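# Pull out the tray of the unbanded slide box

## Task

Push or pull the inner tray of the plain slide box (the one with no band) so that it sticks out several centimetres past its sleeve, and leave it that way; a smaller extension still counts, more being better. The banded slide box must finish upright with its tray closed, and nothing may end up off the table.

## Robot and tools

Robot: two arms, left_arm and right_arm, each ending in a two-finger gripper. The fingers extend along the gripper's +z axis and close along its y axis. end_effector_position is the point between the finger pads, just under 1 cm behind the tips.

Frame: every pose, velocity and target uses the scene frame. Its origin sits at table-top height, halfway between the two nominal arm bases; +z points up, +x reaches out over the table, and left_arm lies toward +y (arm names do not match image left and right). Real bases are offset from nominal; a BASES line, if present, gives the calibrated spots. Printed hand positions and orientations may be off by a few centimetres, more at long reach.

Row format (shared by execute_actions and move): one flat list of 16 numbers covering both arms, even when only one moves: x, y, z, qw, qx, qy, qz, opening for left_arm, then the same eight for right_arm. x, y, z are an absolute target position in metres; qw..qz an absolute orientation quaternion, w first. Opening runs from -1 (shut, 0 mm gap) to +1 (fully open, about 87 mm); +0.5 is about 69 mm, 0 about 43 mm, -0.5 about 18 mm. To keep a gripper's orientation steady, repeat the same quaternion every row rather than copying the drifting reported one. To park an arm, resend the whole pose from the last result before it stopped, plus its present opening; a 0 in the opening slot is a real command, not a blank.

execute_actions(actions, cameras): actions is a list of actions; each action is up to 15 rows, one row per 1/30 s step, and if fewer rows are given the last one repeats to fill 15 steps (0.5 s). An empty list just reports state and images. A target more than 0.6 m from the gripper's current position along any of its own axes gets the action refused for both arms; a malformed action or a failing first action rejects the call. Each control step, the controller limits the command to 100 mm and 20 degrees from the measured pose, so a big jump may arrive only partly; afterwards the arm holds its 'Hand target' line, which may fall short, so send the remainder next time.

move(target, speed, blend, opening_speed, blocking, cameras): drives each gripper in a straight line from its Hand target to the given absolute row (or through a list of up to 15 rows), with no distance limit. speed is m/s per arm path, 0.002 to 0.5, default 0.25 (rotation capped at twice that in rad/s); one number or one per waypoint. blend (m) rounds corners at intermediate waypoints. opening_speed (per second on the -1..+1 scale, at least 0.2) ramps the fingers. Openings from the first row are sent at the start; later rows' openings are applied on arrival, with all arms pausing. Moves stop after 10 s even if short. blocking=false returns after about 0.5 s while motion continues; a new move replaces the old. Paths ignore obstacles and the other arm; avoid routing a gripper near its own base, which can flip shoulder posture. Faster moves lag, stray and hit harder. The result adds a 'move:' line: done, off_target, moving, held, fault, plus limits (paced = clipped, held = steps withheld). Done means within 10 mm and 2 degrees, not that anything is touched.

wait(seconds 0 to 10, cameras): lets time pass with commands held; a running move continues. stop(cameras): brakes the current move. zoom_image(camera, region [x0, y0, x1, y1] in pixels, at most 504x504): enlarges part of the latest image from cam_high, cam_low, cam_left_wrist or cam_right_wrist (each 896x504). finished_scene(scene): ends the scene irreversibly; the goal must hold without the robot.

Result lines: per-arm end_effector_position and end_effector_quat_wxyz, Joint positions (waist, shoulder, elbow, wrist pitch, wrist yaw, wrist roll, then gripper 0 shut to 1 open), Joint velocities (omitted or 'within noise' when still), Joint torques (include arm weight, fixed offsets, noise; joints 1-3 wrap sign beyond ±28 N m), grip_measured on the command scale, Tool commands, Hand target (shown only when an arm is off its command), and step readings of position after actions. Joint ranges (rad): waist -2.618..3.054, shoulder 0..3.142, elbow 0..3.142 (straight 2.901), wrist pitch and yaw -1.571..1.571, wrist roll -2.094..2.094.

Gripping: close to roughly 0.04 below the grip_measured value at first contact for full force (about 20 N per pad); less for a gentler hold. Readings can be about 1 mm off. Fast closing can squeeze too hard. Joint friction and gravity can leave the hand low, short or tilted; small commands may not move it or may move it sideways, so check pose after each move and correct tilt.

Cautions: do not drop things, release a moving part, slam, strike or press hard, and never let the two arms collide. Keep both boxes on the table and don't flip or open the banded one. Occasional external tugs may disturb held or loose items. Motors heat when holding loads, stretched out or pushing against something; MOTOR HOT appears at 75 °C, at 90 °C the arm folds and stays idle, and at 100 °C it goes limp. Thinking time lets the simulation run on.

Each tool is called after "Emit:" by a JSON object that holds its "api" and its "payload", one argument or row to a line.

## Session

Emit:
{"api": "execute_actions", "payload": {
  "actions": []
}}

Scene clock: 0.00 s.
left_arm: end_effector_position=(+0.4303, +0.2739, +0.1310) grip_measured=+0.984 end_effector_quat_wxyz=(+0.612, +0.095, +0.783, -0.056) | right_arm: end_effector_position=(+0.3498, -0.2736, +0.0779) grip_measured=+1.000 end_effector_quat_wxyz=(+0.567, +0.003, +0.823, -0.036)
Joint positions: left_arm=[-0.025 1.506 0.414 0.842 0.15 0.068 0.992] | right_arm=[-0.002 1.561 0.449 0.75 0.046 -0.043 1]
Joint velocities: within noise
Joint torques (N m): no reading
Heat: left arm: 26 °C; right arm: 36 °C.
Hand target: left_arm +0.4321, +0.2736, +0.1351; +0.616, +0.095, +0.780, -0.056 | right_arm +0.3537, -0.2737, +0.0852; +0.576, +0.003, +0.817, -0.037
Tool commands: left_gripper/opening=+1.0 right_gripper/opening=+1.0

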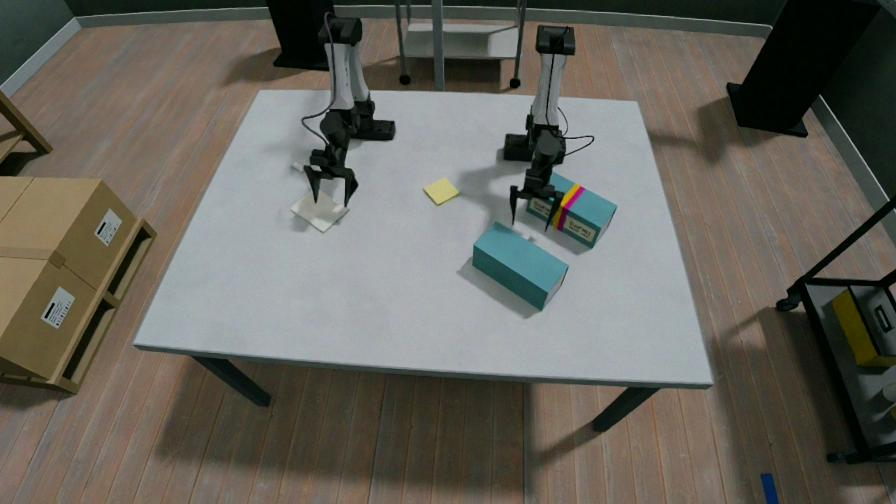

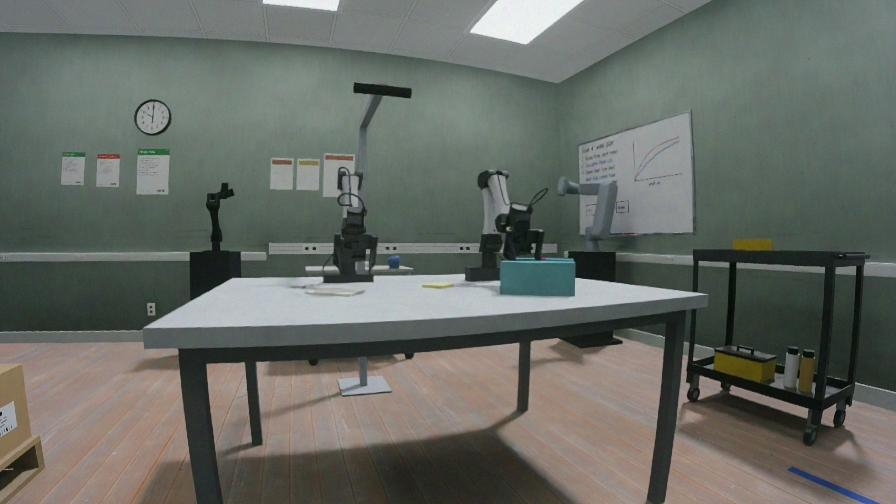

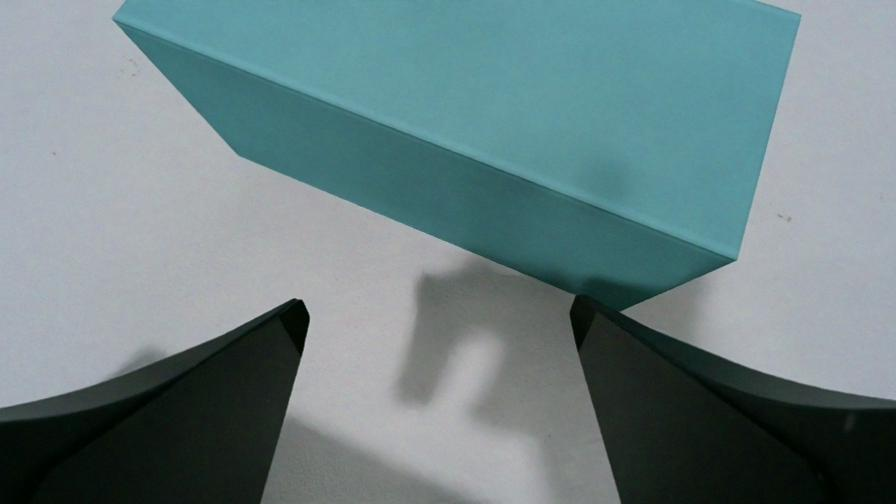

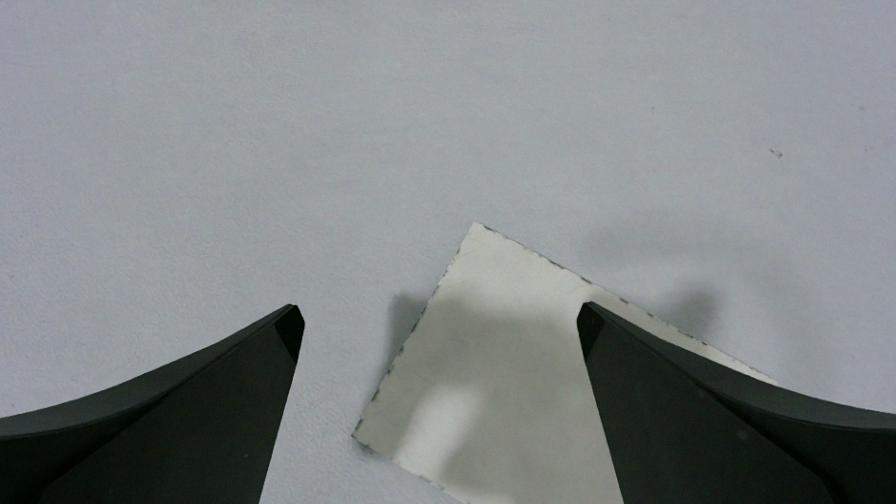

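Emit:
{"api": "zoom_image", "payload": {
  "camera": "cam_high",
  "region": [420, 150, 660, 330]
}}

Emit:
{"api": "zoom_image", "payload": {
  "camera": "cam_low",
  "region": [460, 160, 620, 310]
}}

Scaled by 2.100 from the camera's 896x504 image, which has a finer 1280x720 frame.

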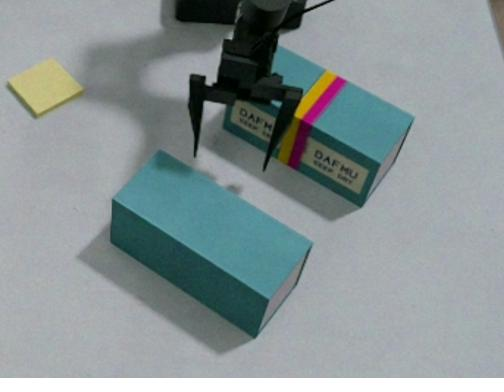

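Scaled by 3.150 from the camera's 896x504 image, which has a finer 1280x720 frame.

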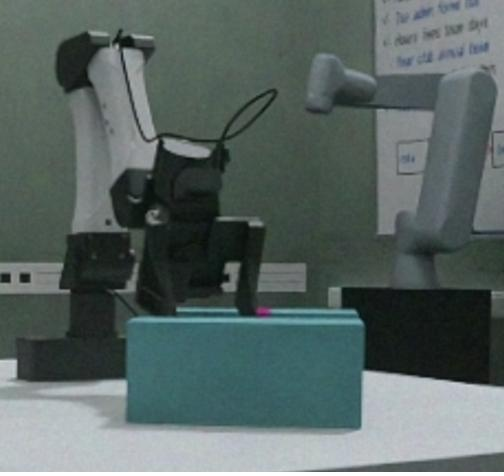

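Emit:
{"api": "move", "payload": {
  "target": [0.40,0.26,0.26,0.259,0,0.966,0,1,0.33,-0.05,0.13,0.520,-0.346,0.742,0.243,-1]
}}

Scene clock: 55.80 s.
left_arm: end_effector_position=(+0.3985, +0.2617, +0.2595) grip_measured=+0.984 end_effector_quat_wxyz=(+0.266, +0.001, +0.964, -0.004) | right_arm: end_effector_position=(+0.3239, -0.0558, +0.1200) grip_measured=-0.959 end_effector_quat_wxyz=(+0.514, -0.338, +0.751, +0.239)
Joint positions: left_arm=[-0.148 1.636 1.689 -1.091 -0.083 -0.155 0.992] | right_arm=[0.325 1.553 0.694 0.436 -0.51 -0.204 0.021]
Joint torques (N m): left_arm=[-0.66 -5.89 10.06 0.9 -0.1 -0.09] | right_arm=[-0.36 -5.04 8.49 2.08 -0.26 -0.03]
Heat: left arm: 31 °C; right arm: 40 °C.
Hand target: left_arm +0.4000, +0.2600, +0.2599; +0.260, +0.000, +0.966, +0.000 | right_arm +0.3296, -0.0502, +0.1301; +0.520, -0.346, +0.742, +0.243
Off the commanded pose: left_arm 0.002 m, 1 deg | right_arm 0.013 m, 2 deg.
move: off_target (right_arm)

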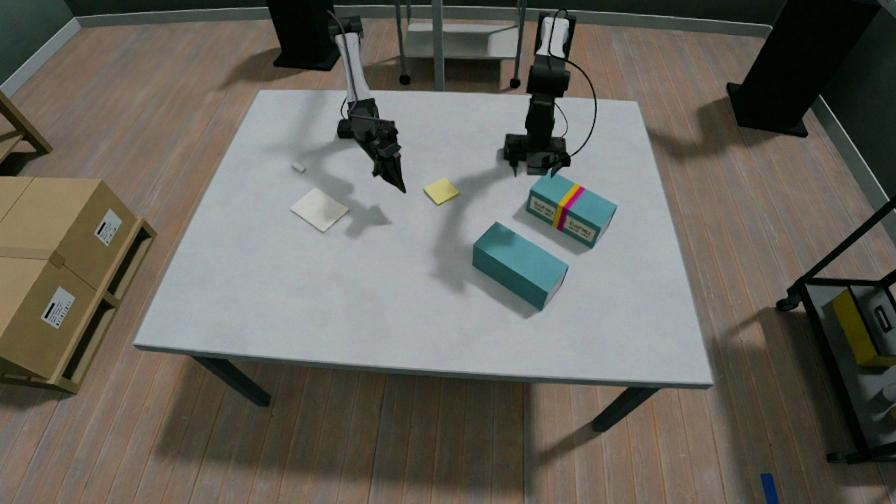

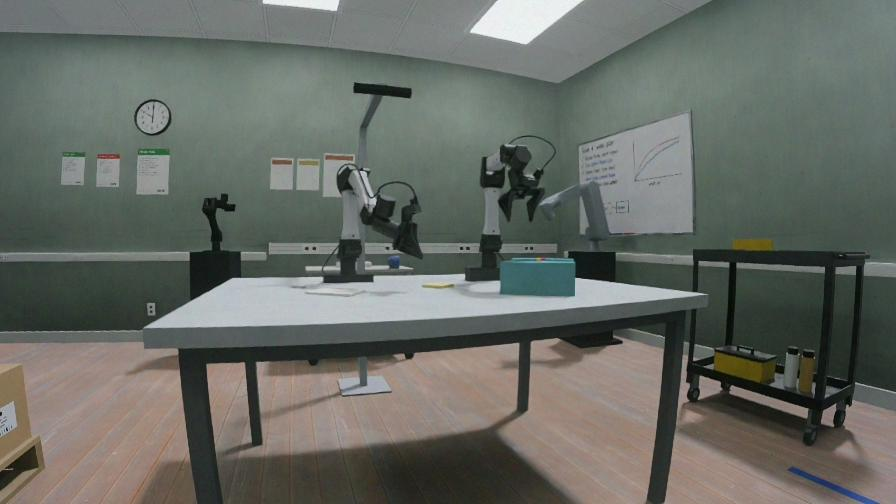

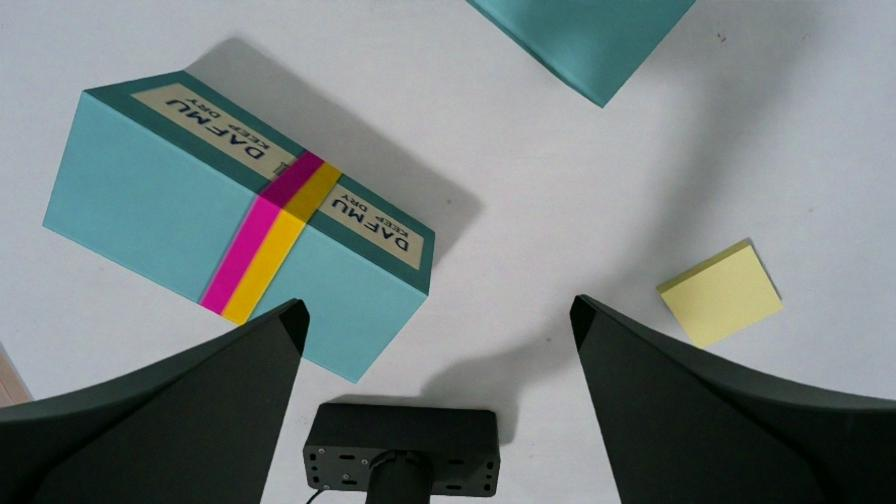

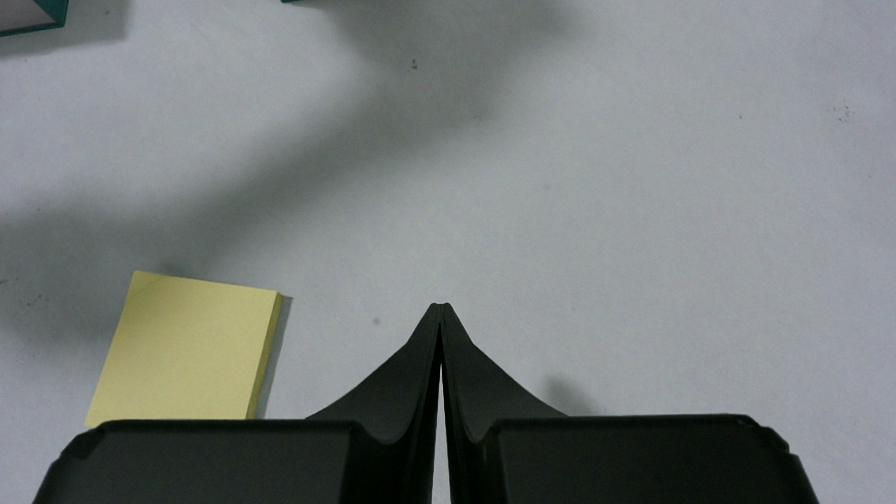

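Emit:
{"api": "move", "payload": {
  "target": [0.42,0.27,0.26,0.5,0,0.866,0,1,0.36,0.02,0.14,0.600,-0.340,0.654,0.312,-1]
}}

Scene clock: 67.40 s.
left_arm: end_effector_position=(+0.4251, +0.2699, +0.2582) grip_measured=+0.984 end_effector_quat_wxyz=(+0.495, -0.003, +0.869, -0.004) | right_arm: end_effector_position=(+0.3539, +0.0122, +0.1267) grip_measured=-0.959 end_effector_quat_wxyz=(+0.587, -0.336, +0.670, +0.305)
Joint positions: left_arm=[-0.153 1.306 1.097 -0.332 -0.156 -0.104 0.992] | right_arm=[0.425 1.837 0.753 0.939 -0.531 -0.059 0.021]
Joint torques (N m): left_arm=[-0.83 -7.69 6.5 1.68 -0.04 -0.02] | right_arm=[-0.27 -6.49 7.49 2.47 -0.2 0.09]
Hand target: left_arm +0.4202, +0.2701, +0.2599; +0.500, +0.000, +0.866, +0.000 | right_arm +0.3594, +0.0195, +0.1402; +0.600, -0.340, +0.654, +0.312
Off the commanded pose: left_arm 0.005 m, 1 deg | right_arm 0.017 m, 3 deg.
move: off_target (right_arm)

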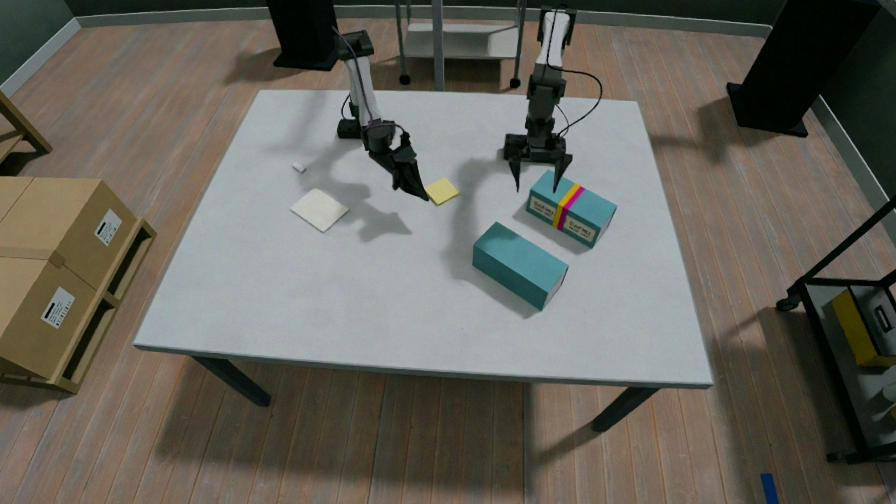

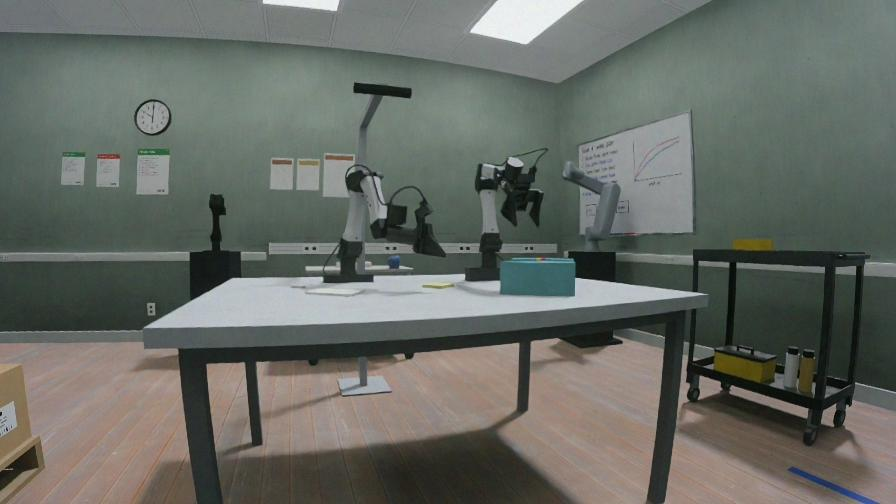

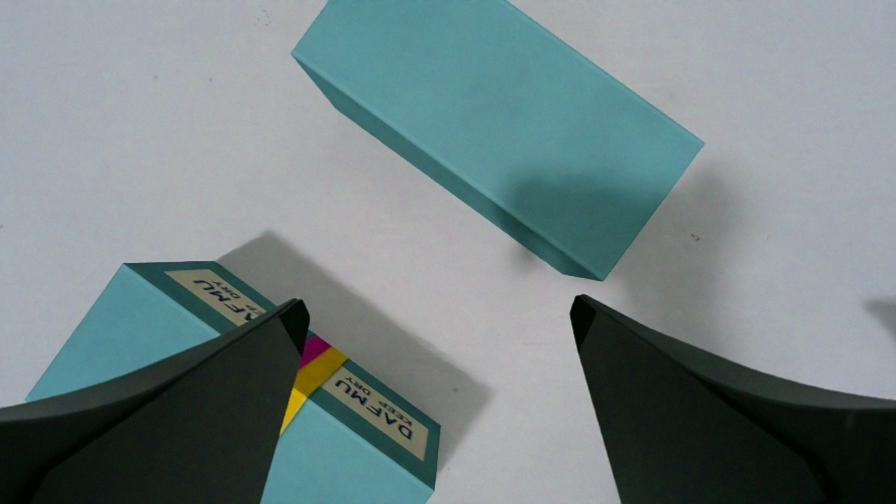

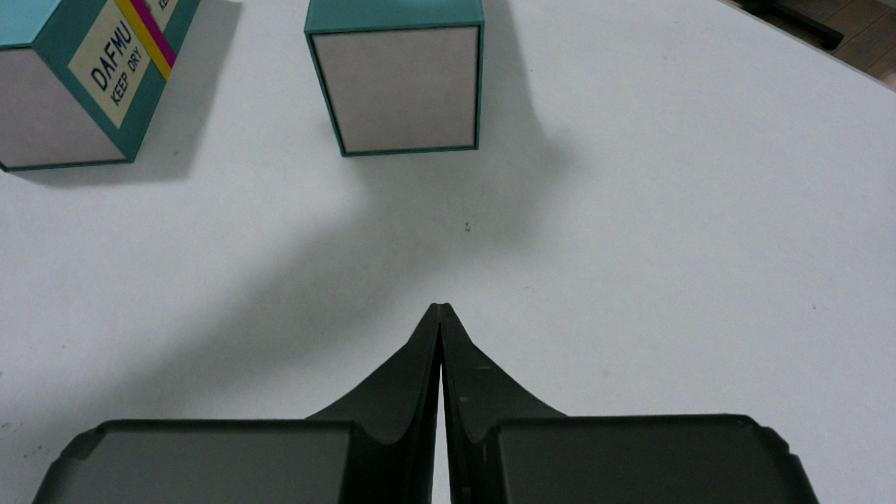

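Emit:
{"api": "move", "payload": {
  "target": [0.467,0.25,0.18,0,-0.446,0.895,0,1,0.36,0.02,0.14,0.600,-0.340,0.654,0.312,-1]
}}

Scene clock: 100.33 s.
left_arm: end_effector_position=(+0.4833, +0.2476, +0.1872) grip_measured=+0.984 end_effector_quat_wxyz=(+0.074, -0.441, +0.893, -0.042) | right_arm: end_effector_position=(+0.3539, +0.0123, +0.1269) grip_measured=-0.959 end_effector_quat_wxyz=(+0.587, -0.336, +0.670, +0.305)
Joint positions: left_arm=[-0.052 2.297 2.382 -1.486 -0.004 -1.001 0.992] | right_arm=[0.425 1.837 0.753 0.94 -0.531 -0.059 0.021]
Joint torques (N m): left_arm=[0.54 -10.61 9.11 -0.29 0.11 -0.11] | right_arm=[-0.28 -6.48 7.49 2.48 -0.19 0.11]
Hand target: left_arm +0.4672, +0.2498, +0.1805; +0.033, -0.449, +0.893, -0.023 | right_arm +0.3594, +0.0195, +0.1402; +0.600, -0.340, +0.654, +0.312
Off the commanded pose: left_arm 0.018 m, 10 deg | right_arm 0.016 m, 3 deg.
joint sent to its limit (left arm) — joint 4 (wrist pitch), lower limit. The joint targets are off in orientation, not in position.
move: off_target (left_arm, right_arm)

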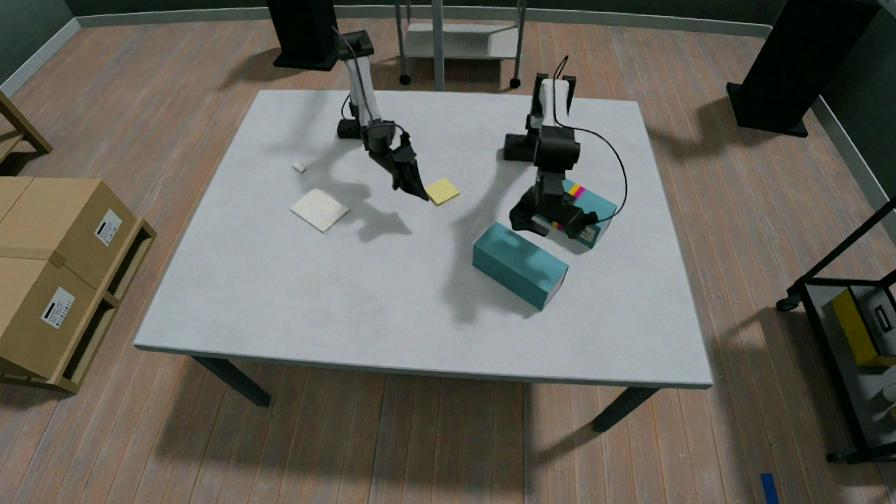

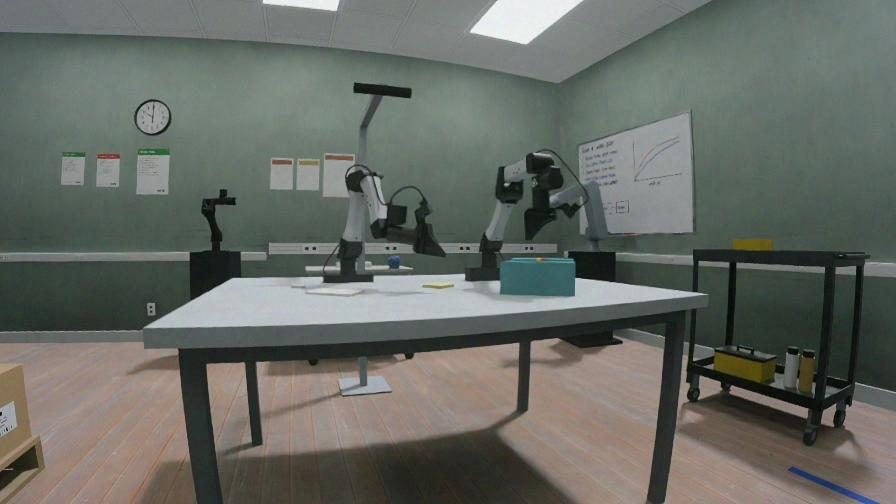

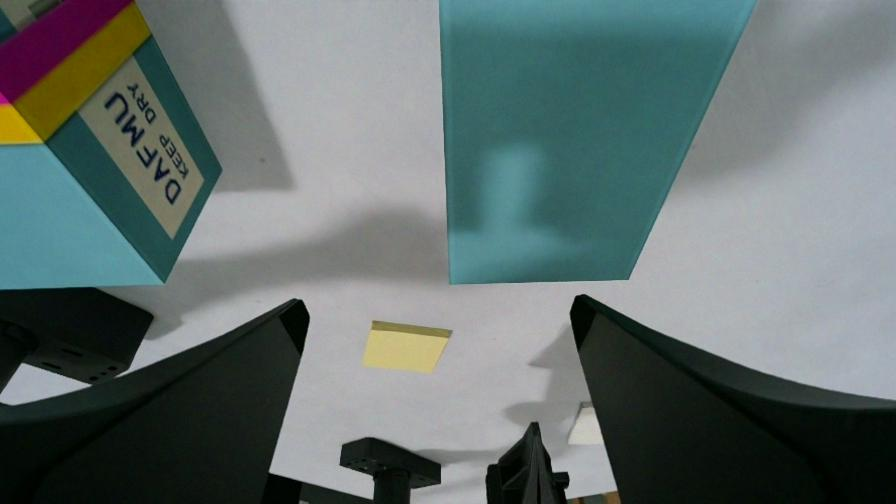

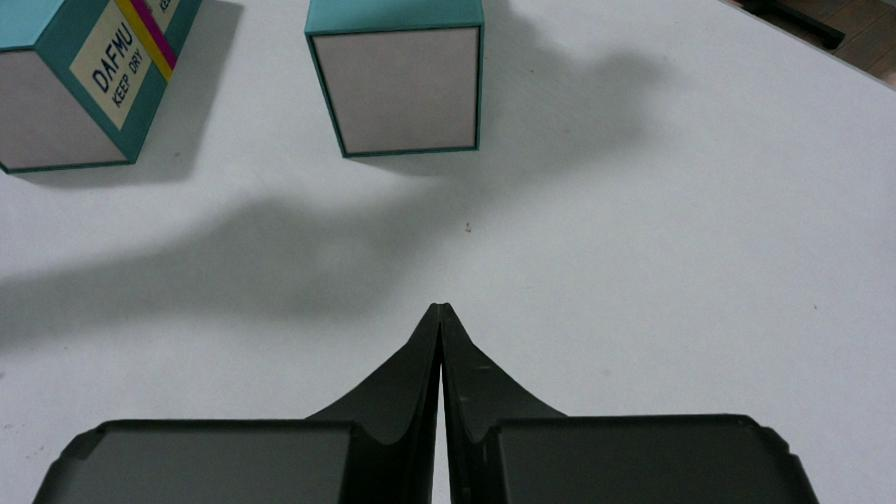

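Emit:
{"api": "move", "payload": {
  "target": [0.515,0.235,0.15,0.039,-0.446,0.894,0.02,1,0.36,0.02,0.14,0.600,-0.340,0.654,0.312,-1],
  "cameras": ["cam_high","cam_left_wrist"]
}}

Scene clock: 137.27 s.
left_arm: end_effector_position=(+0.5327, +0.2317, +0.1588) grip_measured=+0.984 end_effector_quat_wxyz=(+0.114, -0.444, +0.888, -0.039) | right_arm: end_effector_position=(+0.3539, +0.0123, +0.1269) grip_measured=-0.959 end_effector_quat_wxyz=(+0.587, -0.336, +0.670, +0.305)
Joint positions: left_arm=[-0.093 2.522 2.672 -1.486 -0.061 -1.046 0.992] | right_arm=[0.425 1.837 0.753 0.94 -0.531 -0.059 0.021]
Joint torques (N m): left_arm=[-0.01 -12.64 8.94 -0.23 -0.11 -0.16] | right_arm=[-0.25 -6.49 7.46 2.48 -0.19 0.11]
Heat: left arm: 31 °C; right arm: 45 °C.
Hand target: left_arm +0.5152, +0.2350, +0.1505; +0.081, -0.449, +0.890, -0.011 | right_arm +0.3594, +0.0195, +0.1401; +0.600, -0.340, +0.654, +0.312
Off the commanded pose: left_arm 0.020 m, 11 deg | right_arm 0.016 m, 3 deg.
joint sent to its limit (left arm) — joint 4 (wrist pitch), lower limit. The joint targets are off in orientation, not in position.
move: off_target (left_arm, right_arm)
Images, in order: cam_high, cam_left_wrist.

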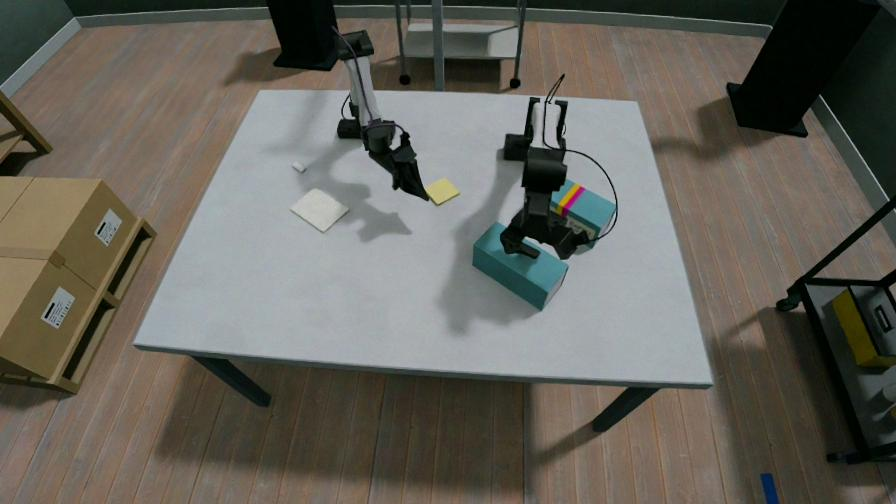

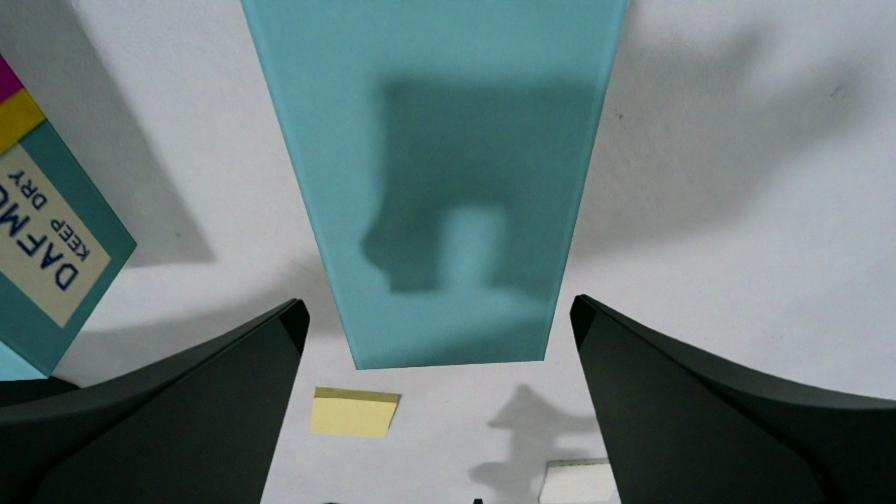

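Emit:
{"api": "move", "payload": {
  "target": [0.535,0.23,0.12,0.155,-0.439,0.881,0.077,1,0.34,0.0,0.14,0.600,-0.340,0.654,0.312,-1],
  "cameras": ["cam_high","cam_left_wrist"]
}}

Scene clock: 161.37 s.
left_arm: end_effector_position=(+0.5378, +0.2268, +0.1306) grip_measured=+0.984 end_effector_quat_wxyz=(+0.168, -0.437, +0.882, +0.060) | right_arm: end_effector_position=(+0.3431, +0.0016, +0.1286) grip_measured=-0.959 end_effector_quat_wxyz=(+0.589, -0.337, +0.666, +0.309)
Joint positions: left_arm=[-0.184 2.592 2.697 -1.482 -0.304 -1.105 0.992] | right_arm=[0.404 1.796 0.694 0.967 -0.561 -0.058 0.021]
Joint torques (N m): left_arm=[0.17 -12.18 8.98 0.27 -0.25 -0.11] | right_arm=[-1.13 -9.01 3.58 2.48 -0.2 0.06]
Hand target: left_arm +0.5347, +0.2301, +0.1202; +0.157, -0.439, +0.881, +0.075 | right_arm +0.3402, +0.0002, +0.1398; +0.600, -0.340, +0.654, +0.312
Off the commanded pose: left_arm 0.011 m, 2 deg | right_arm 0.012 m, 2 deg.
move: off_target (left_arm, right_arm)
Images, in order: cam_high, cam_left_wrist.

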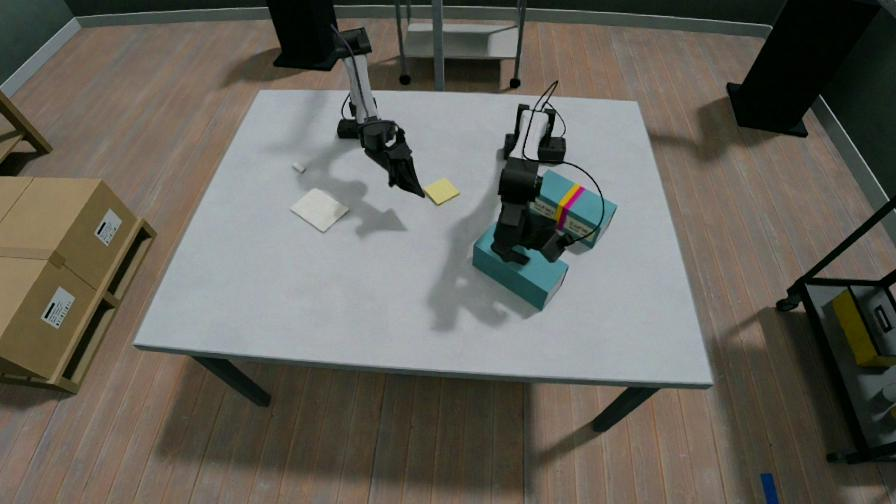

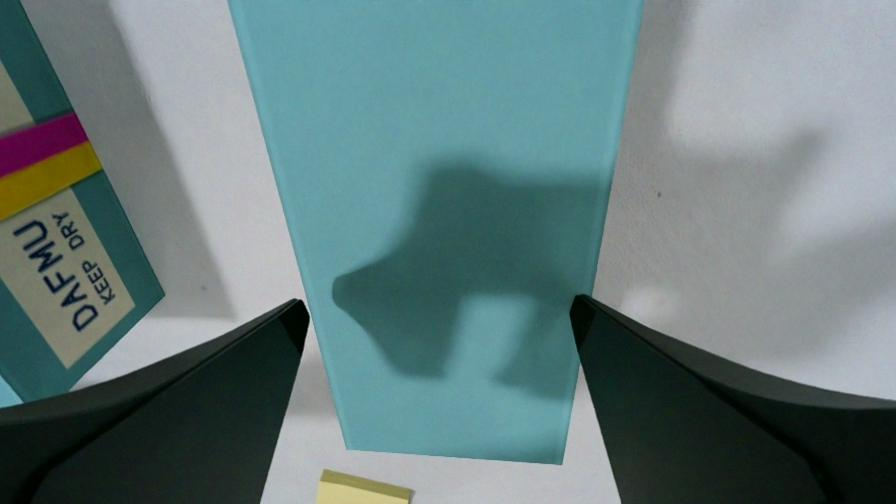

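Emit:
{"api": "move", "payload": {
  "target": [0.535,0.23,0.09,0.155,-0.439,0.881,0.077,1,0.34,0.0,0.14,0.600,-0.340,0.654,0.312,-1]
}}

Emit:
{"api": "zoom_image", "payload": {
  "camera": "cam_low",
  "region": [420, 130, 640, 310]
}}

Scene clock: 187.07 s.
left_arm: end_effector_position=(+0.5385, +0.2269, +0.1249) grip_measured=+0.984 end_effector_quat_wxyz=(+0.178, -0.440, +0.879, +0.054) | right_arm: end_effector_position=(+0.3430, +0.0017, +0.1287) grip_measured=-0.959 end_effector_quat_wxyz=(+0.589, -0.338, +0.666, +0.309)
Joint positions: left_arm=[-0.184 2.503 2.501 -1.351 -0.306 -1.109 0.992] | right_arm=[0.404 1.796 0.694 0.967 -0.561 -0.058 0.021]
Joint torques (N m): left_arm=[0.01 -11.12 2.37 0.84 -0.2 -0.08] | right_arm=[-1.13 -9.01 3.6 2.47 -0.2 0.07]
Hand target: left_arm +0.5334, +0.2303, +0.0911; +0.154, -0.439, +0.882, +0.078 | right_arm +0.3402, +0.0002, +0.1398; +0.600, -0.340, +0.654, +0.312
Off the commanded pose: left_arm 0.035 m, 4 deg | right_arm 0.012 m, 2 deg.
move: off_target (left_arm, right_arm)

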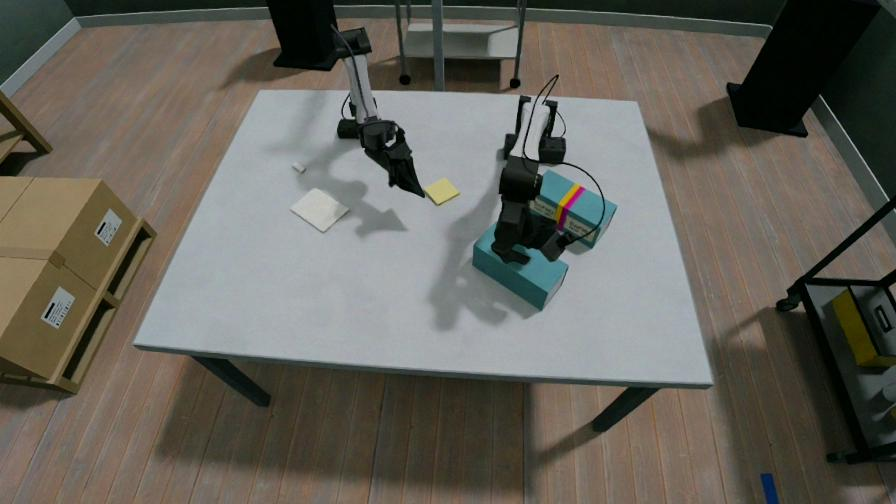

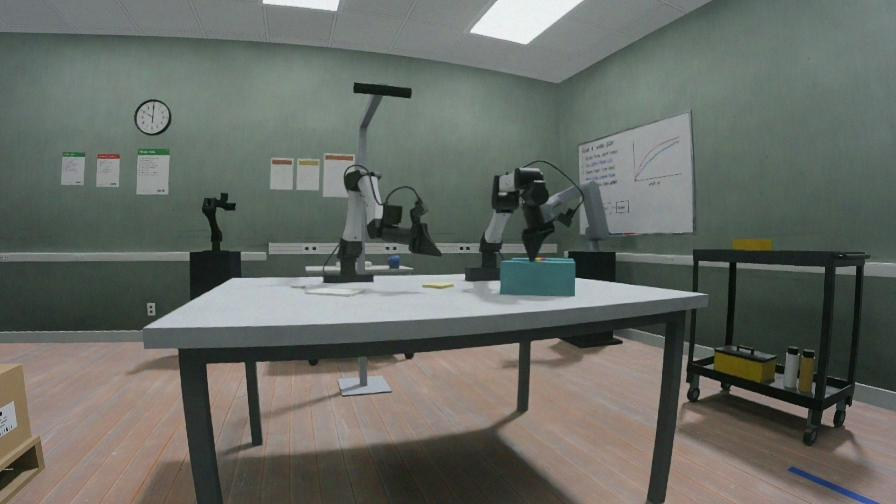

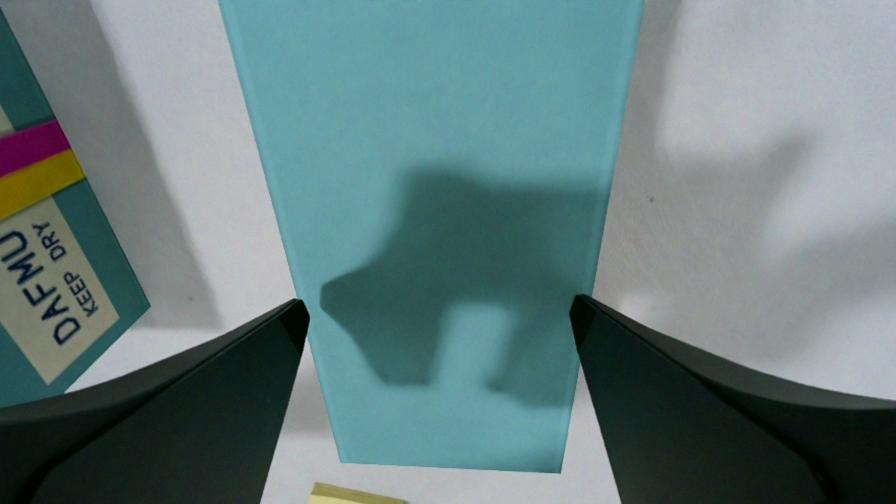

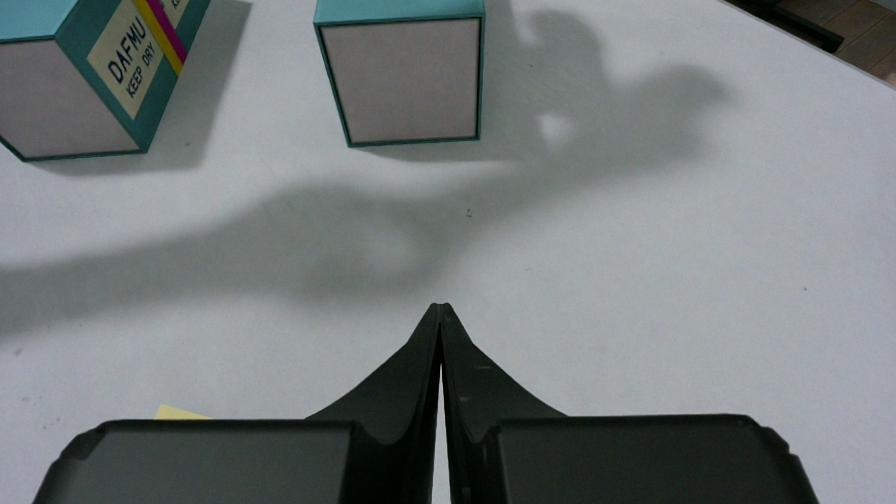

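Scaled by 2.291 from the camera's 896x504 image, which has a finer 1280x720 frame.

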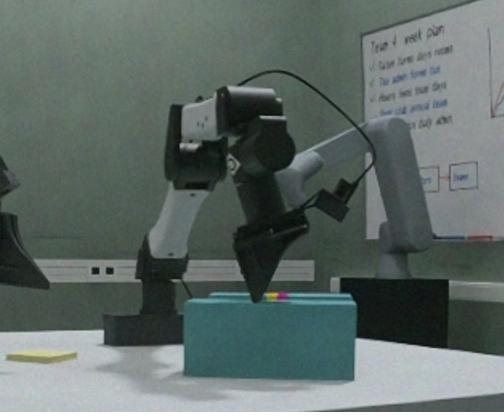

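Emit:
{"api": "move", "payload": {
  "target": [0.535,0.23,0.09,0.155,-0.439,0.881,0.077,1,0.365,0.075,0.075,0.565,-0.365,0.673,0.307,-1],
  "speed": 0.15
}}

Scene clock: 211.43 s.
left_arm: end_effector_position=(+0.5384, +0.2270, +0.1250) grip_measured=+0.984 end_effector_quat_wxyz=(+0.178, -0.440, +0.879, +0.053) | right_arm: end_effector_position=(+0.3559, +0.0711, +0.0678) grip_measured=-0.959 end_effector_quat_wxyz=(+0.554, -0.366, +0.679, +0.313)
Joint positions: left_arm=[-0.184 2.499 2.492 -1.346 -0.306 -1.109 0.992] | right_arm=[0.552 2.088 0.892 0.982 -0.465 -0.077 0.021]
Joint torques (N m): left_arm=[0.4 -10.7 3 0.79 -0.21 -0.07] | right_arm=[-0.49 -8.05 6.86 2.24 0.06 -0.05]
Hand target: left_arm +0.5334, +0.2303, +0.0911; +0.155, -0.439, +0.882, +0.077 | right_arm +0.3646, +0.0746, +0.0752; +0.565, -0.365, +0.673, +0.307
Off the commanded pose: left_arm 0.035 m, 4 deg | right_arm 0.012 m, 2 deg.
move: off_target (left_arm, right_arm)

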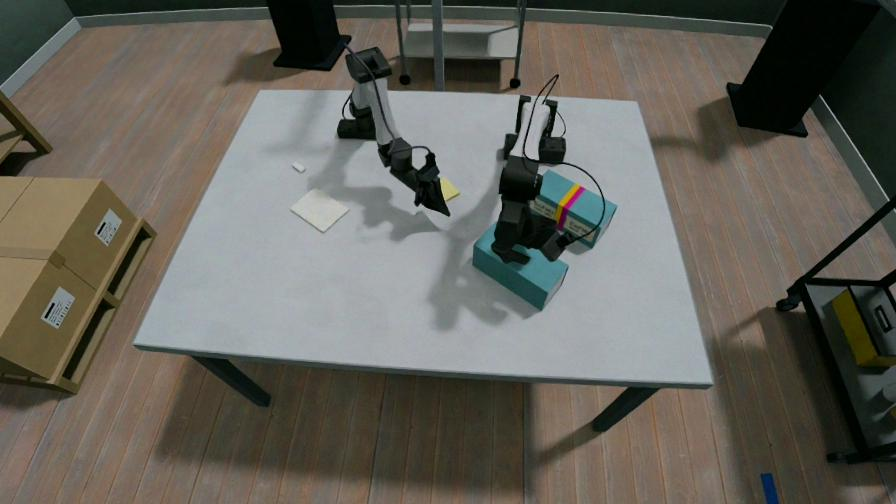

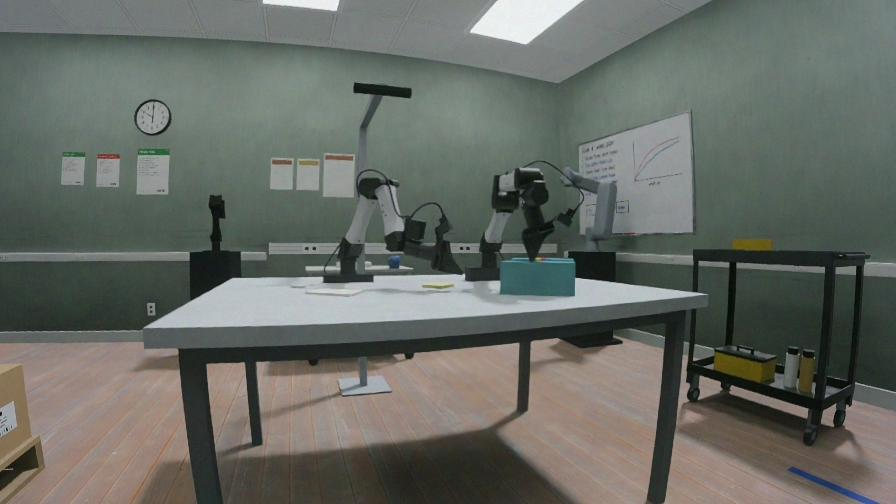

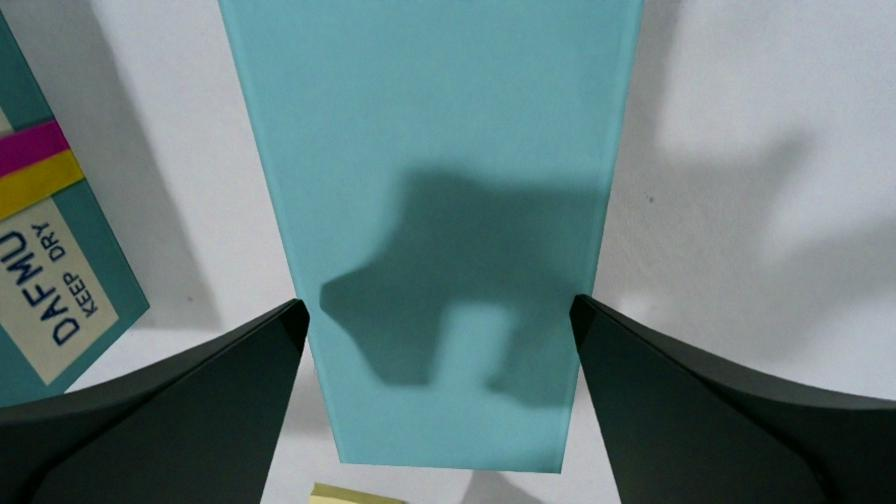

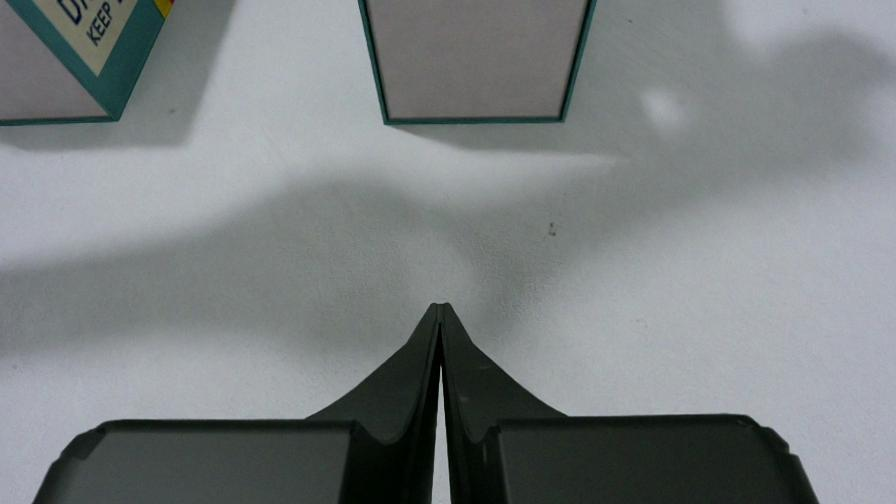

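Emit:
{"api": "move", "payload": {
  "target": [0.535,0.23,0.09,0.155,-0.439,0.881,0.077,1,0.415,0.115,0.07,0.565,-0.365,0.673,0.307,-1],
  "speed": 0.1
}}

Scene clock: 227.77 s.
left_arm: end_effector_position=(+0.5384, +0.2270, +0.1250) grip_measured=+0.984 end_effector_quat_wxyz=(+0.178, -0.440, +0.879, +0.053) | right_arm: end_effector_position=(+0.4083, +0.1097, +0.0644) grip_measured=-0.959 end_effector_quat_wxyz=(+0.558, -0.367, +0.677, +0.311)
Joint positions: left_arm=[-0.184 2.499 2.492 -1.346 -0.306 -1.109 0.992] | right_arm=[0.568 2.263 1.199 0.859 -0.444 -0.078 0.021]
Joint torques (N m): left_arm=[0.35 -10.73 2.88 0.77 -0.27 -0.06] | right_arm=[-0.23 -9.44 7.6 2.16 0.04 0.02]
Hand target: left_arm +0.5334, +0.2303, +0.0911; +0.155, -0.439, +0.882, +0.077 | right_arm +0.4147, +0.1146, +0.0701; +0.565, -0.365, +0.673, +0.307
Off the commanded pose: left_arm 0.035 m, 4 deg | right_arm 0.010 m, 1 deg.
move: off_target (left_arm)

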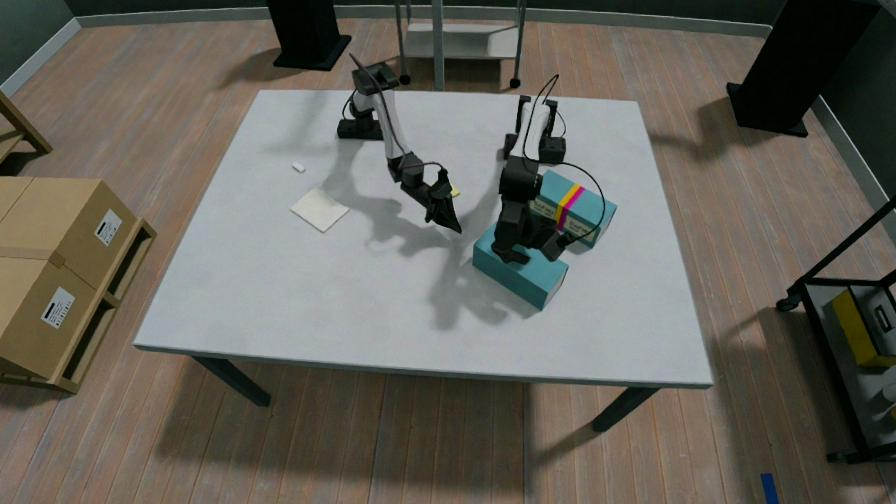

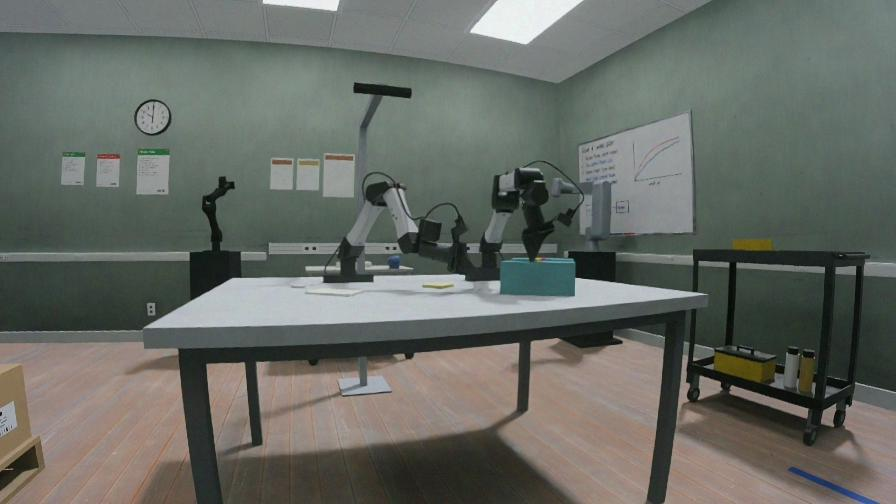

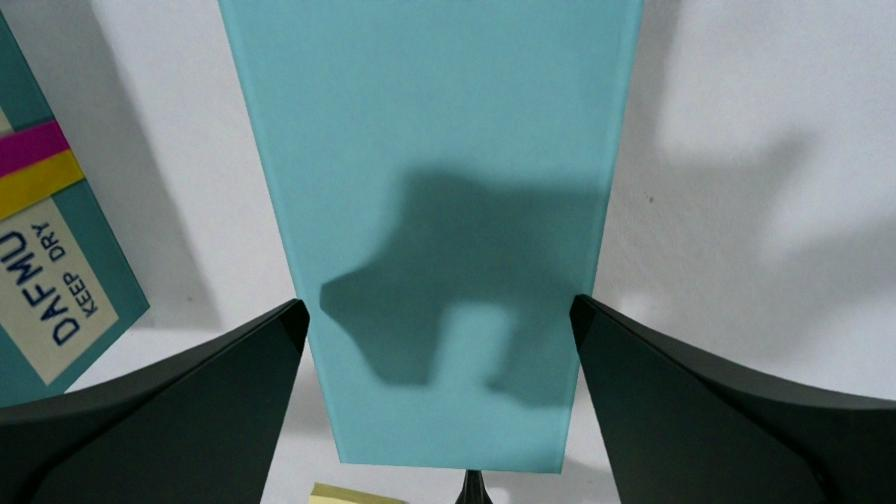

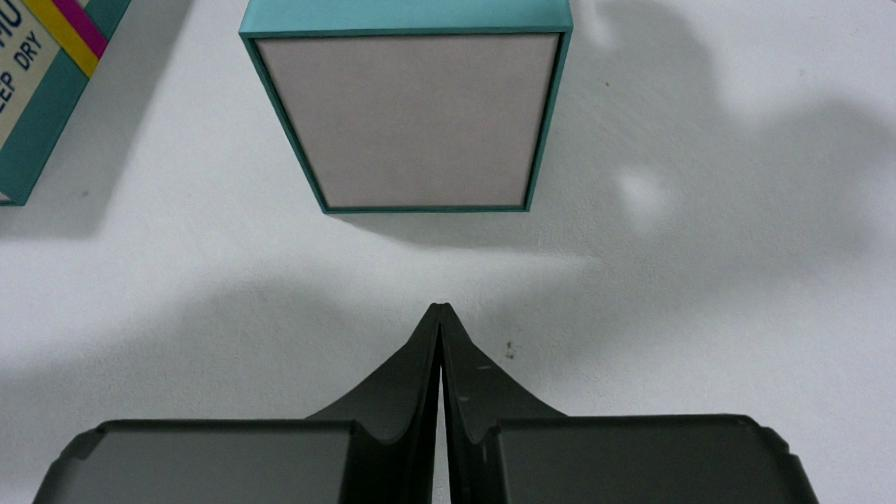

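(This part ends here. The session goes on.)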